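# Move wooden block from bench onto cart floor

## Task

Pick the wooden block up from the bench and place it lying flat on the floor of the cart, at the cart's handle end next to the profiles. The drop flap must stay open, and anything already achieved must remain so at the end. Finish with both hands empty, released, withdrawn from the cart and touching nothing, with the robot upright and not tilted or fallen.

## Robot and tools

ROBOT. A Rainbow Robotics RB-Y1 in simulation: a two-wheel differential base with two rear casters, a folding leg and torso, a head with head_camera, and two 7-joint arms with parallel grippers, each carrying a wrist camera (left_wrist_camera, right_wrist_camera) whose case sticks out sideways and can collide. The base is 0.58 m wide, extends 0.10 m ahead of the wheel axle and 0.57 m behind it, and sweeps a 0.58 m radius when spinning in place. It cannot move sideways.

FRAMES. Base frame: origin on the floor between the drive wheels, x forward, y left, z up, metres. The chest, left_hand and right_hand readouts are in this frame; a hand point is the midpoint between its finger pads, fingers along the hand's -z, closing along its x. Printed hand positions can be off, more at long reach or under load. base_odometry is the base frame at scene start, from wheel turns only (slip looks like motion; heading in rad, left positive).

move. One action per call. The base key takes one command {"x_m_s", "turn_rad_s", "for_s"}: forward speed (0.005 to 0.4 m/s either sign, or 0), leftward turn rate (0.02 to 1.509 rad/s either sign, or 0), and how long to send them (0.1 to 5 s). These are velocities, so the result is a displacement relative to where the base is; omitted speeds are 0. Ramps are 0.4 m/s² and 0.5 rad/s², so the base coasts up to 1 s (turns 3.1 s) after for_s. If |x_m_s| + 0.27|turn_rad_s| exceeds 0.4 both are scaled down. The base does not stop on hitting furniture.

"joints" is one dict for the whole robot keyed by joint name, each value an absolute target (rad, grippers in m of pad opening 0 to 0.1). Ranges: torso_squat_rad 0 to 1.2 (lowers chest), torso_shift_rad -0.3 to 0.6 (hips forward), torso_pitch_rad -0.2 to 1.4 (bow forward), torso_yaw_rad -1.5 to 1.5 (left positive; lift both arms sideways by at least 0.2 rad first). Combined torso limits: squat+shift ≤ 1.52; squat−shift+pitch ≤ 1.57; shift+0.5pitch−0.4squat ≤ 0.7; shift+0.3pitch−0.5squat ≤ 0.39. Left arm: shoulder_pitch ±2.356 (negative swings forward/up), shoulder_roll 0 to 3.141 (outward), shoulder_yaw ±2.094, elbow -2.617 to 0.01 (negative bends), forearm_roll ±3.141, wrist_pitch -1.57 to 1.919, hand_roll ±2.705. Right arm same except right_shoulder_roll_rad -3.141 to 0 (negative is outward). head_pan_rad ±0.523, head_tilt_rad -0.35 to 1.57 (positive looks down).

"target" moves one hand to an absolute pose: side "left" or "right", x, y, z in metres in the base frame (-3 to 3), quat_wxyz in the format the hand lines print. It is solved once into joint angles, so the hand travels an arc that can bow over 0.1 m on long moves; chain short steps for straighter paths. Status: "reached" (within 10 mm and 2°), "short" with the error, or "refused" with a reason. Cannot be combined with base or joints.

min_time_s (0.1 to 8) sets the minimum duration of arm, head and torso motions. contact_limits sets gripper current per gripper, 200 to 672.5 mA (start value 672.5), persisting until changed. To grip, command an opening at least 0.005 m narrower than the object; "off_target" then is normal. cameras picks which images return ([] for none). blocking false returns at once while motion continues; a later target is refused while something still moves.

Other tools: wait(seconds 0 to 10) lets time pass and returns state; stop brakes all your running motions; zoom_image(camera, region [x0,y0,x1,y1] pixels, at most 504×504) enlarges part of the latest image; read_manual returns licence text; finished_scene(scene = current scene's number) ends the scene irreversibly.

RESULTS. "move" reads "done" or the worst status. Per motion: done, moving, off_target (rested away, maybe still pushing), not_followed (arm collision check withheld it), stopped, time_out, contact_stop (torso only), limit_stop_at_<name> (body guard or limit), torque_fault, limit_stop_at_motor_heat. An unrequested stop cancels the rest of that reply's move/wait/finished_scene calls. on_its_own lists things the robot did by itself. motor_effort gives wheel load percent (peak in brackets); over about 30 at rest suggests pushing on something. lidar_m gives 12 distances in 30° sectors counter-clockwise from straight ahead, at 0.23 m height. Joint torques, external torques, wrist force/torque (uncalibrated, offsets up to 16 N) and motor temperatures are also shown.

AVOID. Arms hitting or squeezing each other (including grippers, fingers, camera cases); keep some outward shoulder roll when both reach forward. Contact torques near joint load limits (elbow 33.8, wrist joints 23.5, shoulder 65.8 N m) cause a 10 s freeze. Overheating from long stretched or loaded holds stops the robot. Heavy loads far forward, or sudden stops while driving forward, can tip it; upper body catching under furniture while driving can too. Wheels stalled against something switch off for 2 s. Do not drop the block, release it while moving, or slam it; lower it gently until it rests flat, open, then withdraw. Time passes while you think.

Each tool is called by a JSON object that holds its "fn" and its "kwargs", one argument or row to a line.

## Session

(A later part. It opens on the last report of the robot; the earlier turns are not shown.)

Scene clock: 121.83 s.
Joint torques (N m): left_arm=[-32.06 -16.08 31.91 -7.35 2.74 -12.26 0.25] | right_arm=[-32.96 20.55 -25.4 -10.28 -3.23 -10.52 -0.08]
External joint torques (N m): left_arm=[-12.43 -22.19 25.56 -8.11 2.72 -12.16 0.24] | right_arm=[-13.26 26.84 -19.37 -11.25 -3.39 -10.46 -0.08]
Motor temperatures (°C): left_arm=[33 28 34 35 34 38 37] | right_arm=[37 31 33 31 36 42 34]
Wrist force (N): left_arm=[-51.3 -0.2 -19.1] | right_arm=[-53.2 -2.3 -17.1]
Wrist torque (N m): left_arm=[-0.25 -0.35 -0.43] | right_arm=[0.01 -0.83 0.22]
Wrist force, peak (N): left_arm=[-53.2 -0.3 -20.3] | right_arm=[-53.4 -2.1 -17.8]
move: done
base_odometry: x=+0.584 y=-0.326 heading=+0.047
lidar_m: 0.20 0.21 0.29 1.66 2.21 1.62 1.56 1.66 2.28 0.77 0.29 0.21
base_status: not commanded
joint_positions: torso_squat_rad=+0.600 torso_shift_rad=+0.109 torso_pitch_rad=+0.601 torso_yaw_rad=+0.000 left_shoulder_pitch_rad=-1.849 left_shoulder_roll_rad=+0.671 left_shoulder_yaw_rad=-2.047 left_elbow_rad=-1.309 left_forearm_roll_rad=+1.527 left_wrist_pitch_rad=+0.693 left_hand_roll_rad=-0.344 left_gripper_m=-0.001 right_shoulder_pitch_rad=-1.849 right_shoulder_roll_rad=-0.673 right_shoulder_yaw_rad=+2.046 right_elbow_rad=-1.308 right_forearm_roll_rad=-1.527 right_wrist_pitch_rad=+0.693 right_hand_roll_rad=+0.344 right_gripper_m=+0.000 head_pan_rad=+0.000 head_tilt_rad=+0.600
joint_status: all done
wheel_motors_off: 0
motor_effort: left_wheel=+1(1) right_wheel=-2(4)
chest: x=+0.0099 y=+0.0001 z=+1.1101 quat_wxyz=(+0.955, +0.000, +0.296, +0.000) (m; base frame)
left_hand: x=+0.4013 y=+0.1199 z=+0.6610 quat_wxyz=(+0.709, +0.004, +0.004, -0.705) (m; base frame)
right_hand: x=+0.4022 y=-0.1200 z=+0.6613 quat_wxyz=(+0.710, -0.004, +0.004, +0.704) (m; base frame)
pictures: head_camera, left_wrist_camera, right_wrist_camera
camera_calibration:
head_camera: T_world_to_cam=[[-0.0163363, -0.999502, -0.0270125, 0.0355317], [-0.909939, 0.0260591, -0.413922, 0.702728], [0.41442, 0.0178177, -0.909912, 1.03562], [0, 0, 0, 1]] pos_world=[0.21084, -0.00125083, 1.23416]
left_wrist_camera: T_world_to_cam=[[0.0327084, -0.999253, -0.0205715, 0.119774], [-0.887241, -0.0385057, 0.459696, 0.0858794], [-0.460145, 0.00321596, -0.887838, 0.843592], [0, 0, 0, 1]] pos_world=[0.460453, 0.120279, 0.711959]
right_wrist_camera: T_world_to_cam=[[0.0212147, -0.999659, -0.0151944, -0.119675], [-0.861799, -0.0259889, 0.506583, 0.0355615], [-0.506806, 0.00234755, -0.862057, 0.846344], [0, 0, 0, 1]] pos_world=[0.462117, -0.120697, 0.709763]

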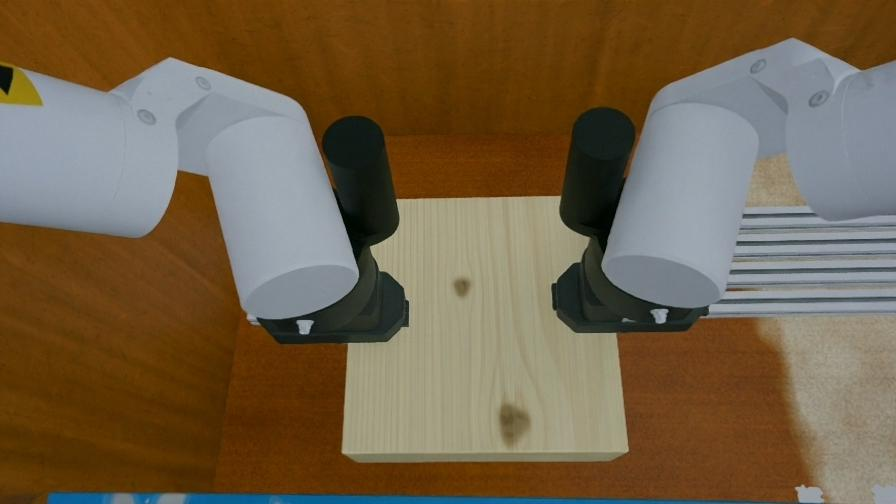

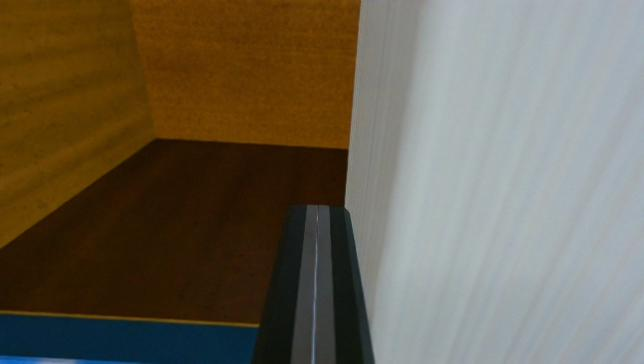

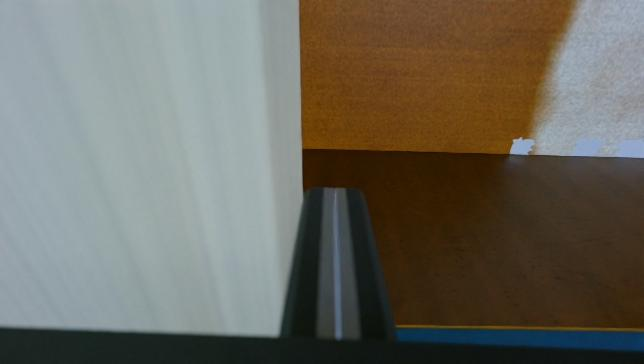

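{"fn": "move", "kwargs": {
  "joints": {"left_shoulder_pitch_rad": -1.813, "left_shoulder_roll_rad": 0.632, "left_shoulder_yaw_rad": -2.041, "left_elbow_rad": -1.245, "left_forearm_roll_rad": 1.536, "left_wrist_pitch_rad": 0.673, "left_hand_roll_rad": -0.373, "right_shoulder_pitch_rad": -1.813, "right_shoulder_roll_rad": -0.632, "right_shoulder_yaw_rad": 2.041, "right_elbow_rad": -1.245, "right_forearm_roll_rad": -1.536, "right_wrist_pitch_rad": 0.673, "right_hand_roll_rad": 0.373},
  "min_time_s": 2.5,
  "cameras": []
}}

{"fn": "move", "kwargs": {
  "joints": {"left_shoulder_pitch_rad": -1.771, "left_shoulder_roll_rad": 0.594, "left_shoulder_yaw_rad": -2.036, "left_elbow_rad": -1.166, "left_forearm_roll_rad": 1.555, "left_wrist_pitch_rad": 0.660, "left_hand_roll_rad": -0.417, "right_shoulder_pitch_rad": -1.771, "right_shoulder_roll_rad": -0.594, "right_shoulder_yaw_rad": 2.036, "right_elbow_rad": -1.166, "right_forearm_roll_rad": -1.555, "right_wrist_pitch_rad": 0.660, "right_hand_roll_rad": 0.417},
  "min_time_s": 2.5,
  "cameras": []
}}

{"fn": "move", "kwargs": {
  "joints": {"left_shoulder_pitch_rad": -1.729, "left_shoulder_roll_rad": 0.556, "left_shoulder_yaw_rad": -2.031, "left_elbow_rad": -1.086, "left_forearm_roll_rad": 1.573, "left_wrist_pitch_rad": 0.647, "left_hand_roll_rad": -0.461, "right_shoulder_pitch_rad": -1.729, "right_shoulder_roll_rad": -0.556, "right_shoulder_yaw_rad": 2.031, "right_elbow_rad": -1.086, "right_forearm_roll_rad": -1.573, "right_wrist_pitch_rad": 0.647, "right_hand_roll_rad": 0.461},
  "min_time_s": 2.5,
  "cameras": []
}}

{"fn": "move", "kwargs": {
  "joints": {"torso_squat_rad": 0.95, "torso_shift_rad": 0.14},
  "min_time_s": 4.5
}}

Scene clock: 130.63 s.
Joint torques (N m): left_arm=[-31.16 -16.35 30.2 -6.35 3.2 -11.81 0.15] | right_arm=[-31.44 21.04 -24.67 -9.54 -3.4 -10.31 -0.06]
External joint torques (N m): left_arm=[-11.62 -22.36 24.12 -7.18 3.19 -11.71 0.15] | right_arm=[-11.83 27.24 -18.92 -10.58 -3.56 -10.25 -0.06]
Motor temperatures (°C): left_arm=[33 28 34 35 34 39 37] | right_arm=[37 31 33 31 36 43 34]
Wrist force (N): left_arm=[-51.0 -0.3 -20.0] | right_arm=[-51.1 -2.5 -17.5]
Wrist torque (N m): left_arm=[-0.30 -0.47 -0.45] | right_arm=[0.02 -0.74 0.08]
Wrist force, peak (N): left_arm=[-58.1 -0.8 -20.1] | right_arm=[-58.7 -2.6 -18.3]
move: done
base_odometry: x=+0.584 y=-0.326 heading=+0.047
lidar_m: 0.20 0.22 0.31 1.65 2.19 1.63 1.56 1.66 2.29 0.76 0.29 0.22
base_status: not commanded
joint_positions: torso_squat_rad=+0.600 torso_shift_rad=+0.109 torso_pitch_rad=+0.601 torso_yaw_rad=+0.000 left_shoulder_pitch_rad=-1.810 left_shoulder_roll_rad=+0.637 left_shoulder_yaw_rad=-2.047 left_elbow_rad=-1.243 left_forearm_roll_rad=+1.535 left_wrist_pitch_rad=+0.676 left_hand_roll_rad=-0.373 left_gripper_m=-0.001 right_shoulder_pitch_rad=-1.810 right_shoulder_roll_rad=-0.639 right_shoulder_yaw_rad=+2.046 right_elbow_rad=-1.242 right_forearm_roll_rad=-1.535 right_wrist_pitch_rad=+0.676 right_hand_roll_rad=+0.373 right_gripper_m=+0.000 head_pan_rad=+0.000 head_tilt_rad=+0.600
joint_status: all done
wheel_motors_off: 0
motor_effort: left_wheel=+0(1) right_wheel=-2(4)
chest: x=+0.0099 y=+0.0001 z=+1.1101 quat_wxyz=(+0.955, +0.000, +0.296, +0.000) (m; base frame)
left_hand: x=+0.4007 y=+0.1199 z=+0.6460 quat_wxyz=(+0.709, +0.004, +0.004, -0.705) (m; base frame)
right_hand: x=+0.4017 y=-0.1202 z=+0.6464 quat_wxyz=(+0.709, -0.004, +0.003, +0.705) (m; base frame)
pictures: none
No camera images: "cameras" was empty.

Scene clock: 133.43 s.
Joint torques (N m): left_arm=[-31.51 -16.72 31.01 -6.33 3.19 -11.49 0.28] | right_arm=[-30.85 21.55 -25.45 -9.82 -3.48 -9.78 0.23]
External joint torques (N m): left_arm=[-12.05 -22.59 25.24 -7.27 3.17 -11.38 0.28] | right_arm=[-11.33 27.63 -20.01 -10.97 -3.62 -9.72 0.23]
Motor temperatures (°C): left_arm=[34 28 34 35 34 38 37] | right_arm=[37 31 33 31 36 43 34]
Wrist force (N): left_arm=[-49.4 -1.5 -19.8] | right_arm=[-50.2 -2.4 -17.5]
Wrist torque (N m): left_arm=[-0.18 -0.38 -0.47] | right_arm=[0.00 -0.74 -0.01]
Wrist force, peak (N): left_arm=[-56.9 -1.3 -19.8] | right_arm=[-57.7 -2.9 -17.9]
move: done
base_odometry: x=+0.584 y=-0.326 heading=+0.047
lidar_m: 0.20 0.21 0.29 1.66 2.21 1.62 1.55 1.65 2.28 0.75 0.29 0.21
base_status: not commanded
joint_positions: torso_squat_rad=+0.600 torso_shift_rad=+0.109 torso_pitch_rad=+0.601 torso_yaw_rad=+0.000 left_shoulder_pitch_rad=-1.768 left_shoulder_roll_rad=+0.599 left_shoulder_yaw_rad=-2.042 left_elbow_rad=-1.164 left_forearm_roll_rad=+1.554 left_wrist_pitch_rad=+0.663 left_hand_roll_rad=-0.417 left_gripper_m=-0.001 right_shoulder_pitch_rad=-1.768 right_shoulder_roll_rad=-0.601 right_shoulder_yaw_rad=+2.041 right_elbow_rad=-1.163 right_forearm_roll_rad=-1.554 right_wrist_pitch_rad=+0.662 right_hand_roll_rad=+0.417 right_gripper_m=+0.000 head_pan_rad=+0.000 head_tilt_rad=+0.600
joint_status: all done
wheel_motors_off: 0
motor_effort: left_wheel=+0(2) right_wheel=-1(4)
chest: x=+0.0099 y=+0.0001 z=+1.1101 quat_wxyz=(+0.955, +0.000, +0.296, +0.000) (m; base frame)
left_hand: x=+0.4006 y=+0.1198 z=+0.6309 quat_wxyz=(+0.708, +0.004, +0.004, -0.706) (m; base frame)
right_hand: x=+0.4017 y=-0.1201 z=+0.6314 quat_wxyz=(+0.709, -0.004, +0.004, +0.705) (m; base frame)
pictures: none
No camera images: "cameras" was empty.

Scene clock: 136.23 s.
Joint torques (N m): left_arm=[-31.2 -17.05 29.16 -6.21 3.23 -10.92 0.23] | right_arm=[-30.56 22.07 -23.93 -9.81 -3.5 -9.07 0.29]
External joint torques (N m): left_arm=[-11.87 -22.73 23.72 -7.28 3.22 -10.81 0.23] | right_arm=[-11.18 27.98 -18.82 -11.08 -3.65 -9.01 0.29]
Motor temperatures (°C): left_arm=[34 28 34 35 34 38 37] | right_arm=[37 31 33 31 36 42 34]
Wrist force (N): left_arm=[-47.2 -0.7 -19.3] | right_arm=[-48.1 -3.1 -17.4]
Wrist torque (N m): left_arm=[-0.22 -0.29 -0.44] | right_arm=[0.07 -0.69 -0.14]
Wrist force, peak (N): left_arm=[-56.5 -1.4 -20.0] | right_arm=[-56.9 -3.7 -17.4]
move: done
base_odometry: x=+0.584 y=-0.326 heading=+0.047
lidar_m: 0.18 0.22 0.29 1.65 2.19 1.63 1.56 1.65 2.28 0.76 0.29 0.21
base_status: not commanded
joint_positions: torso_squat_rad=+0.600 torso_shift_rad=+0.109 torso_pitch_rad=+0.601 torso_yaw_rad=+0.000 left_shoulder_pitch_rad=-1.726 left_shoulder_roll_rad=+0.561 left_shoulder_yaw_rad=-2.037 left_elbow_rad=-1.084 left_forearm_roll_rad=+1.572 left_wrist_pitch_rad=+0.650 left_hand_roll_rad=-0.461 left_gripper_m=+0.000 right_shoulder_pitch_rad=-1.726 right_shoulder_roll_rad=-0.563 right_shoulder_yaw_rad=+2.036 right_elbow_rad=-1.083 right_forearm_roll_rad=-1.572 right_wrist_pitch_rad=+0.649 right_hand_roll_rad=+0.461 right_gripper_m=+0.000 head_pan_rad=+0.000 head_tilt_rad=+0.600
joint_status: all done
wheel_motors_off: 0
motor_effort: left_wheel=+0(1) right_wheel=-1(3)
chest: x=+0.0099 y=+0.0001 z=+1.1101 quat_wxyz=(+0.955, +0.000, +0.296, +0.000) (m; base frame)
left_hand: x=+0.4003 y=+0.1198 z=+0.6163 quat_wxyz=(+0.708, +0.004, +0.004, -0.706) (m; base frame)
right_hand: x=+0.4015 y=-0.1202 z=+0.6168 quat_wxyz=(+0.709, -0.005, +0.003, +0.705) (m; base frame)
pictures: none
No camera images: "cameras" was empty.

Scene clock: 141.03 s.
Joint torques (N m): left_arm=[-31.25 -17.08 29.43 -6.31 3.46 -11.05 0.12] | right_arm=[-30.44 22.05 -23.95 -9.99 -3.58 -8.98 0.35]
External joint torques (N m): left_arm=[-11.92 -22.77 23.99 -7.38 3.44 -10.93 0.12] | right_arm=[-11.06 27.96 -18.84 -11.26 -3.72 -8.92 0.35]
Motor temperatures (°C): left_arm=[34 29 34 35 34 38 37] | right_arm=[37 31 33 31 36 42 34]
Wrist force (N): left_arm=[-47.0 -0.9 -19.3] | right_arm=[-47.9 -2.5 -17.1]
Wrist torque (N m): left_arm=[-0.24 -0.32 -0.43] | right_arm=[0.00 -0.71 -0.12]
Wrist force, peak (N): left_arm=[-48.5 -1.7 -20.6] | right_arm=[-48.8 -2.9 -17.4]
move: done
base_odometry: x=+0.584 y=-0.326 heading=+0.047
lidar_m: 0.20 0.21 0.31 1.64 2.22 1.62 1.56 1.66 2.28 0.77 0.30 0.20
base_status: not commanded
joint_positions: torso_squat_rad=+0.950 torso_shift_rad=+0.140 torso_pitch_rad=+0.601 torso_yaw_rad=+0.000 left_shoulder_pitch_rad=-1.726 left_shoulder_roll_rad=+0.561 left_shoulder_yaw_rad=-2.037 left_elbow_rad=-1.084 left_forearm_roll_rad=+1.572 left_wrist_pitch_rad=+0.650 left_hand_roll_rad=-0.461 left_gripper_m=+0.000 right_shoulder_pitch_rad=-1.726 right_shoulder_roll_rad=-0.563 right_shoulder_yaw_rad=+2.036 right_elbow_rad=-1.083 right_forearm_roll_rad=-1.572 right_wrist_pitch_rad=+0.649 right_hand_roll_rad=+0.461 right_gripper_m=+0.000 head_pan_rad=+0.000 head_tilt_rad=+0.600
joint_status: all done
wheel_motors_off: 0
motor_effort: left_wheel=+1(2) right_wheel=-1(3)
chest: x=+0.0038 y=+0.0001 z=+0.9390 quat_wxyz=(+0.955, +0.000, +0.296, +0.000) (m; base frame)
left_hand: x=+0.3942 y=+0.1198 z=+0.4452 quat_wxyz=(+0.708, +0.004, +0.004, -0.706) (m; base frame)
right_hand: x=+0.3954 y=-0.1202 z=+0.4457 quat_wxyz=(+0.709, -0.005, +0.003, +0.705) (m; base frame)
pictures: head_camera, left_wrist_camera, right_wrist_camera
camera_calibration:
head_camera: T_world_to_cam=[[-0.0163325, -0.999502, -0.0270164, 0.0308137], [-0.909885, 0.0260596, -0.414042, 0.626472], [0.414539, 0.0178195, -0.909857, 0.882377], [0, 0, 0, 1]] pos_world=[0.20474, -0.00125083, 1.06305]
left_wrist_camera: T_world_to_cam=[[0.0302404, -0.999336, -0.0203235, 0.116283], [-0.888091, -0.0361934, 0.45824, 0.179425], [-0.458671, 0.00419176, -0.888596, 0.648453], [0, 0, 0, 1]] pos_world=[0.453256, 0.119982, 0.496356]
right_wrist_camera: T_world_to_cam=[[0.0235046, -0.999614, -0.0148268, -0.12412], [-0.862856, -0.0277747, 0.504686, 0.139947], [-0.504902, 0.000930987, -0.863176, 0.656687], [0, 0, 0, 1]] pos_world=[0.455234, -0.120796, 0.494367]

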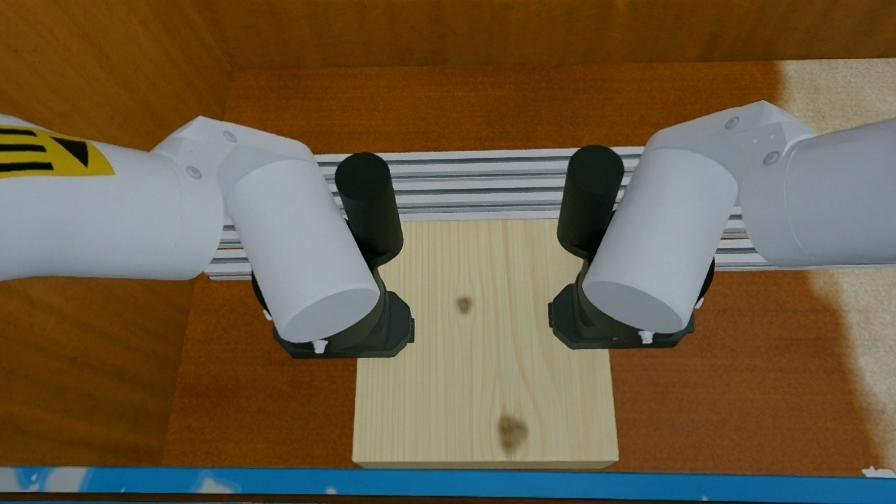

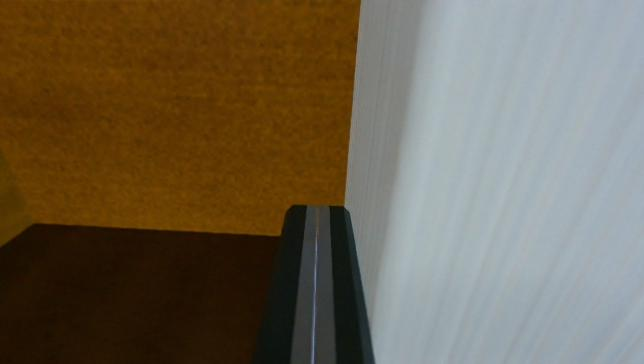

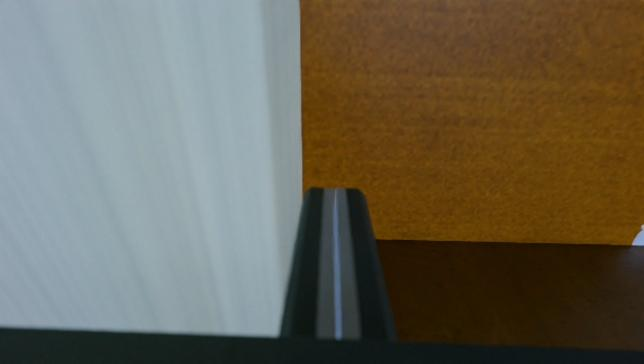

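{"fn": "move", "kwargs": {
  "joints": {"torso_squat_rad": 1.10, "torso_shift_rad": 0.184},
  "min_time_s": 3.5,
  "cameras": ["head_camera"]
}}

{"fn": "move", "kwargs": {
  "joints": {"torso_squat_rad": 1.121, "torso_shift_rad": 0.191},
  "min_time_s": 2,
  "cameras": ["head_camera"]
}}

Scene clock: 148.00 s.
Joint torques (N m): left_arm=[-31.23 -17.13 29.39 -6.33 3.32 -10.95 0.19] | right_arm=[-30.48 22.14 -23.91 -9.89 -3.55 -9.1 0.25]
External joint torques (N m): left_arm=[-11.9 -22.82 23.95 -7.4 3.31 -10.83 0.19] | right_arm=[-11.11 28.05 -18.8 -11.16 -3.7 -9.04 0.25]
Motor temperatures (°C): left_arm=[34 29 34 35 34 38 37] | right_arm=[37 31 33 31 36 42 34]
Wrist force (N): left_arm=[-48.1 -1.6 -19.5] | right_arm=[-48.3 -2.9 -17.3]
Wrist torque (N m): left_arm=[-0.21 -0.44 -0.44] | right_arm=[0.05 -0.70 -0.10]
Wrist force, peak (N): left_arm=[-48.3 -1.5 -20.7] | right_arm=[-48.7 -2.6 -18.0]
move: done
base_odometry: x=+0.584 y=-0.326 heading=+0.047
lidar_m: 0.20 0.21 0.30 1.65 2.21 1.63 1.57 1.67 2.28 0.75 0.29 0.21
base_status: not commanded
joint_positions: torso_squat_rad=+1.100 torso_shift_rad=+0.184 torso_pitch_rad=+0.601 torso_yaw_rad=+0.000 left_shoulder_pitch_rad=-1.726 left_shoulder_roll_rad=+0.561 left_shoulder_yaw_rad=-2.037 left_elbow_rad=-1.084 left_forearm_roll_rad=+1.572 left_wrist_pitch_rad=+0.650 left_hand_roll_rad=-0.461 left_gripper_m=+0.000 right_shoulder_pitch_rad=-1.726 right_shoulder_roll_rad=-0.563 right_shoulder_yaw_rad=+2.036 right_elbow_rad=-1.083 right_forearm_roll_rad=-1.572 right_wrist_pitch_rad=+0.649 right_hand_roll_rad=+0.461 right_gripper_m=+0.000 head_pan_rad=+0.000 head_tilt_rad=+0.600
joint_status: all done
wheel_motors_off: 0
motor_effort: left_wheel=+0(2) right_wheel=-2(2)
chest: x=+0.0051 y=+0.0001 z=+0.8480 quat_wxyz=(+0.955, +0.000, +0.296, +0.000) (m; base frame)
left_hand: x=+0.3954 y=+0.1198 z=+0.3542 quat_wxyz=(+0.708, +0.004, +0.004, -0.706) (m; base frame)
right_hand: x=+0.3966 y=-0.1202 z=+0.3547 quat_wxyz=(+0.709, -0.005, +0.003, +0.705) (m; base frame)
pictures: head_camera
camera_calibration:
head_camera: T_world_to_cam=[[-0.0163325, -0.999502, -0.0270164, 0.0283748], [-0.909885, 0.0260596, -0.414042, 0.589886], [0.414539, 0.0178195, -0.909857, 0.799083], [0, 0, 0, 1]] pos_world=[0.20594, -0.00125083, 0.972055]

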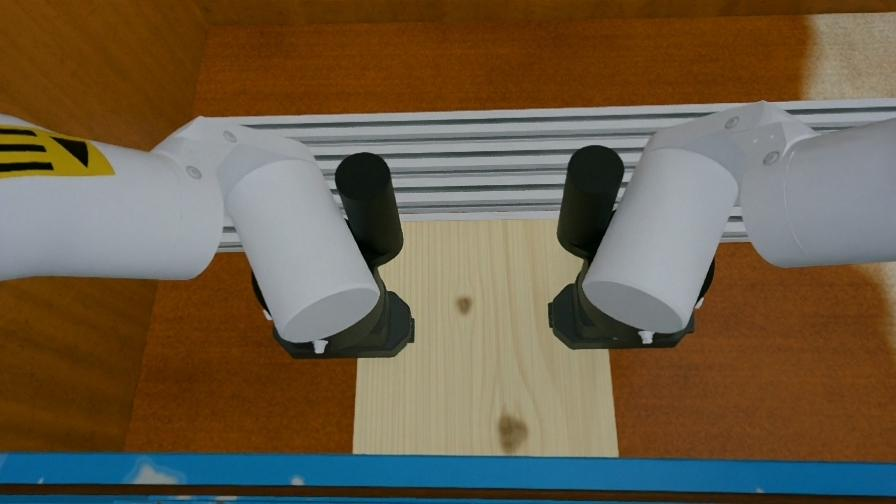

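Scene clock: 150.30 s.
Joint torques (N m): left_arm=[-31.39 -16.95 29.34 -6.24 3.35 -11 0.25] | right_arm=[-30.72 22.19 -23.98 -9.96 -3.55 -9.14 0.22]
External joint torques (N m): left_arm=[-12.06 -22.64 23.9 -7.31 3.34 -10.89 0.25] | right_arm=[-11.34 28.1 -18.87 -11.23 -3.69 -9.08 0.22]
Motor temperatures (°C): left_arm=[34 29 34 35 34 38 37] | right_arm=[37 31 33 31 36 42 34]
Wrist force (N): left_arm=[-47.9 -1.1 -19.8] | right_arm=[-48.0 -3.1 -17.5]
Wrist torque (N m): left_arm=[-0.24 -0.41 -0.47] | right_arm=[0.05 -0.68 -0.13]
Wrist force, peak (N): left_arm=[-48.1 -1.4 -20.4] | right_arm=[-48.5 -2.5 -17.0]
move: done
base_odometry: x=+0.584 y=-0.326 heading=+0.047
lidar_m: 0.20 0.22 0.30 1.67 2.20 1.62 1.56 1.66 2.30 0.76 0.29 0.21
base_status: not commanded
joint_positions: torso_squat_rad=+1.121 torso_shift_rad=+0.191 torso_pitch_rad=+0.601 torso_yaw_rad=+0.000 left_shoulder_pitch_rad=-1.726 left_shoulder_roll_rad=+0.561 left_shoulder_yaw_rad=-2.037 left_elbow_rad=-1.084 left_forearm_roll_rad=+1.572 left_wrist_pitch_rad=+0.650 left_hand_roll_rad=-0.461 left_gripper_m=+0.000 right_shoulder_pitch_rad=-1.726 right_shoulder_roll_rad=-0.563 right_shoulder_yaw_rad=+2.036 right_elbow_rad=-1.083 right_forearm_roll_rad=-1.572 right_wrist_pitch_rad=+0.649 right_hand_roll_rad=+0.461 right_gripper_m=+0.000 head_pan_rad=+0.000 head_tilt_rad=+0.600
joint_status: all done
wheel_motors_off: 0
motor_effort: left_wheel=+1(2) right_wheel=+0(4)
chest: x=+0.0047 y=+0.0001 z=+0.8346 quat_wxyz=(+0.955, +0.000, +0.296, +0.000) (m; base frame)
left_hand: x=+0.3951 y=+0.1198 z=+0.3409 quat_wxyz=(+0.708, +0.004, +0.004, -0.706) (m; base frame)
right_hand: x=+0.3963 y=-0.1202 z=+0.3413 quat_wxyz=(+0.709, -0.005, +0.003, +0.705) (m; base frame)
pictures: head_camera
camera_calibration:
head_camera: T_world_to_cam=[[-0.0163325, -0.999502, -0.0270164, 0.0280078], [-0.909885, 0.0260596, -0.414042, 0.584065], [0.414539, 0.0178195, -0.909857, 0.787015], [0, 0, 0, 1]] pos_world=[0.20564, -0.00125083, 0.958655]

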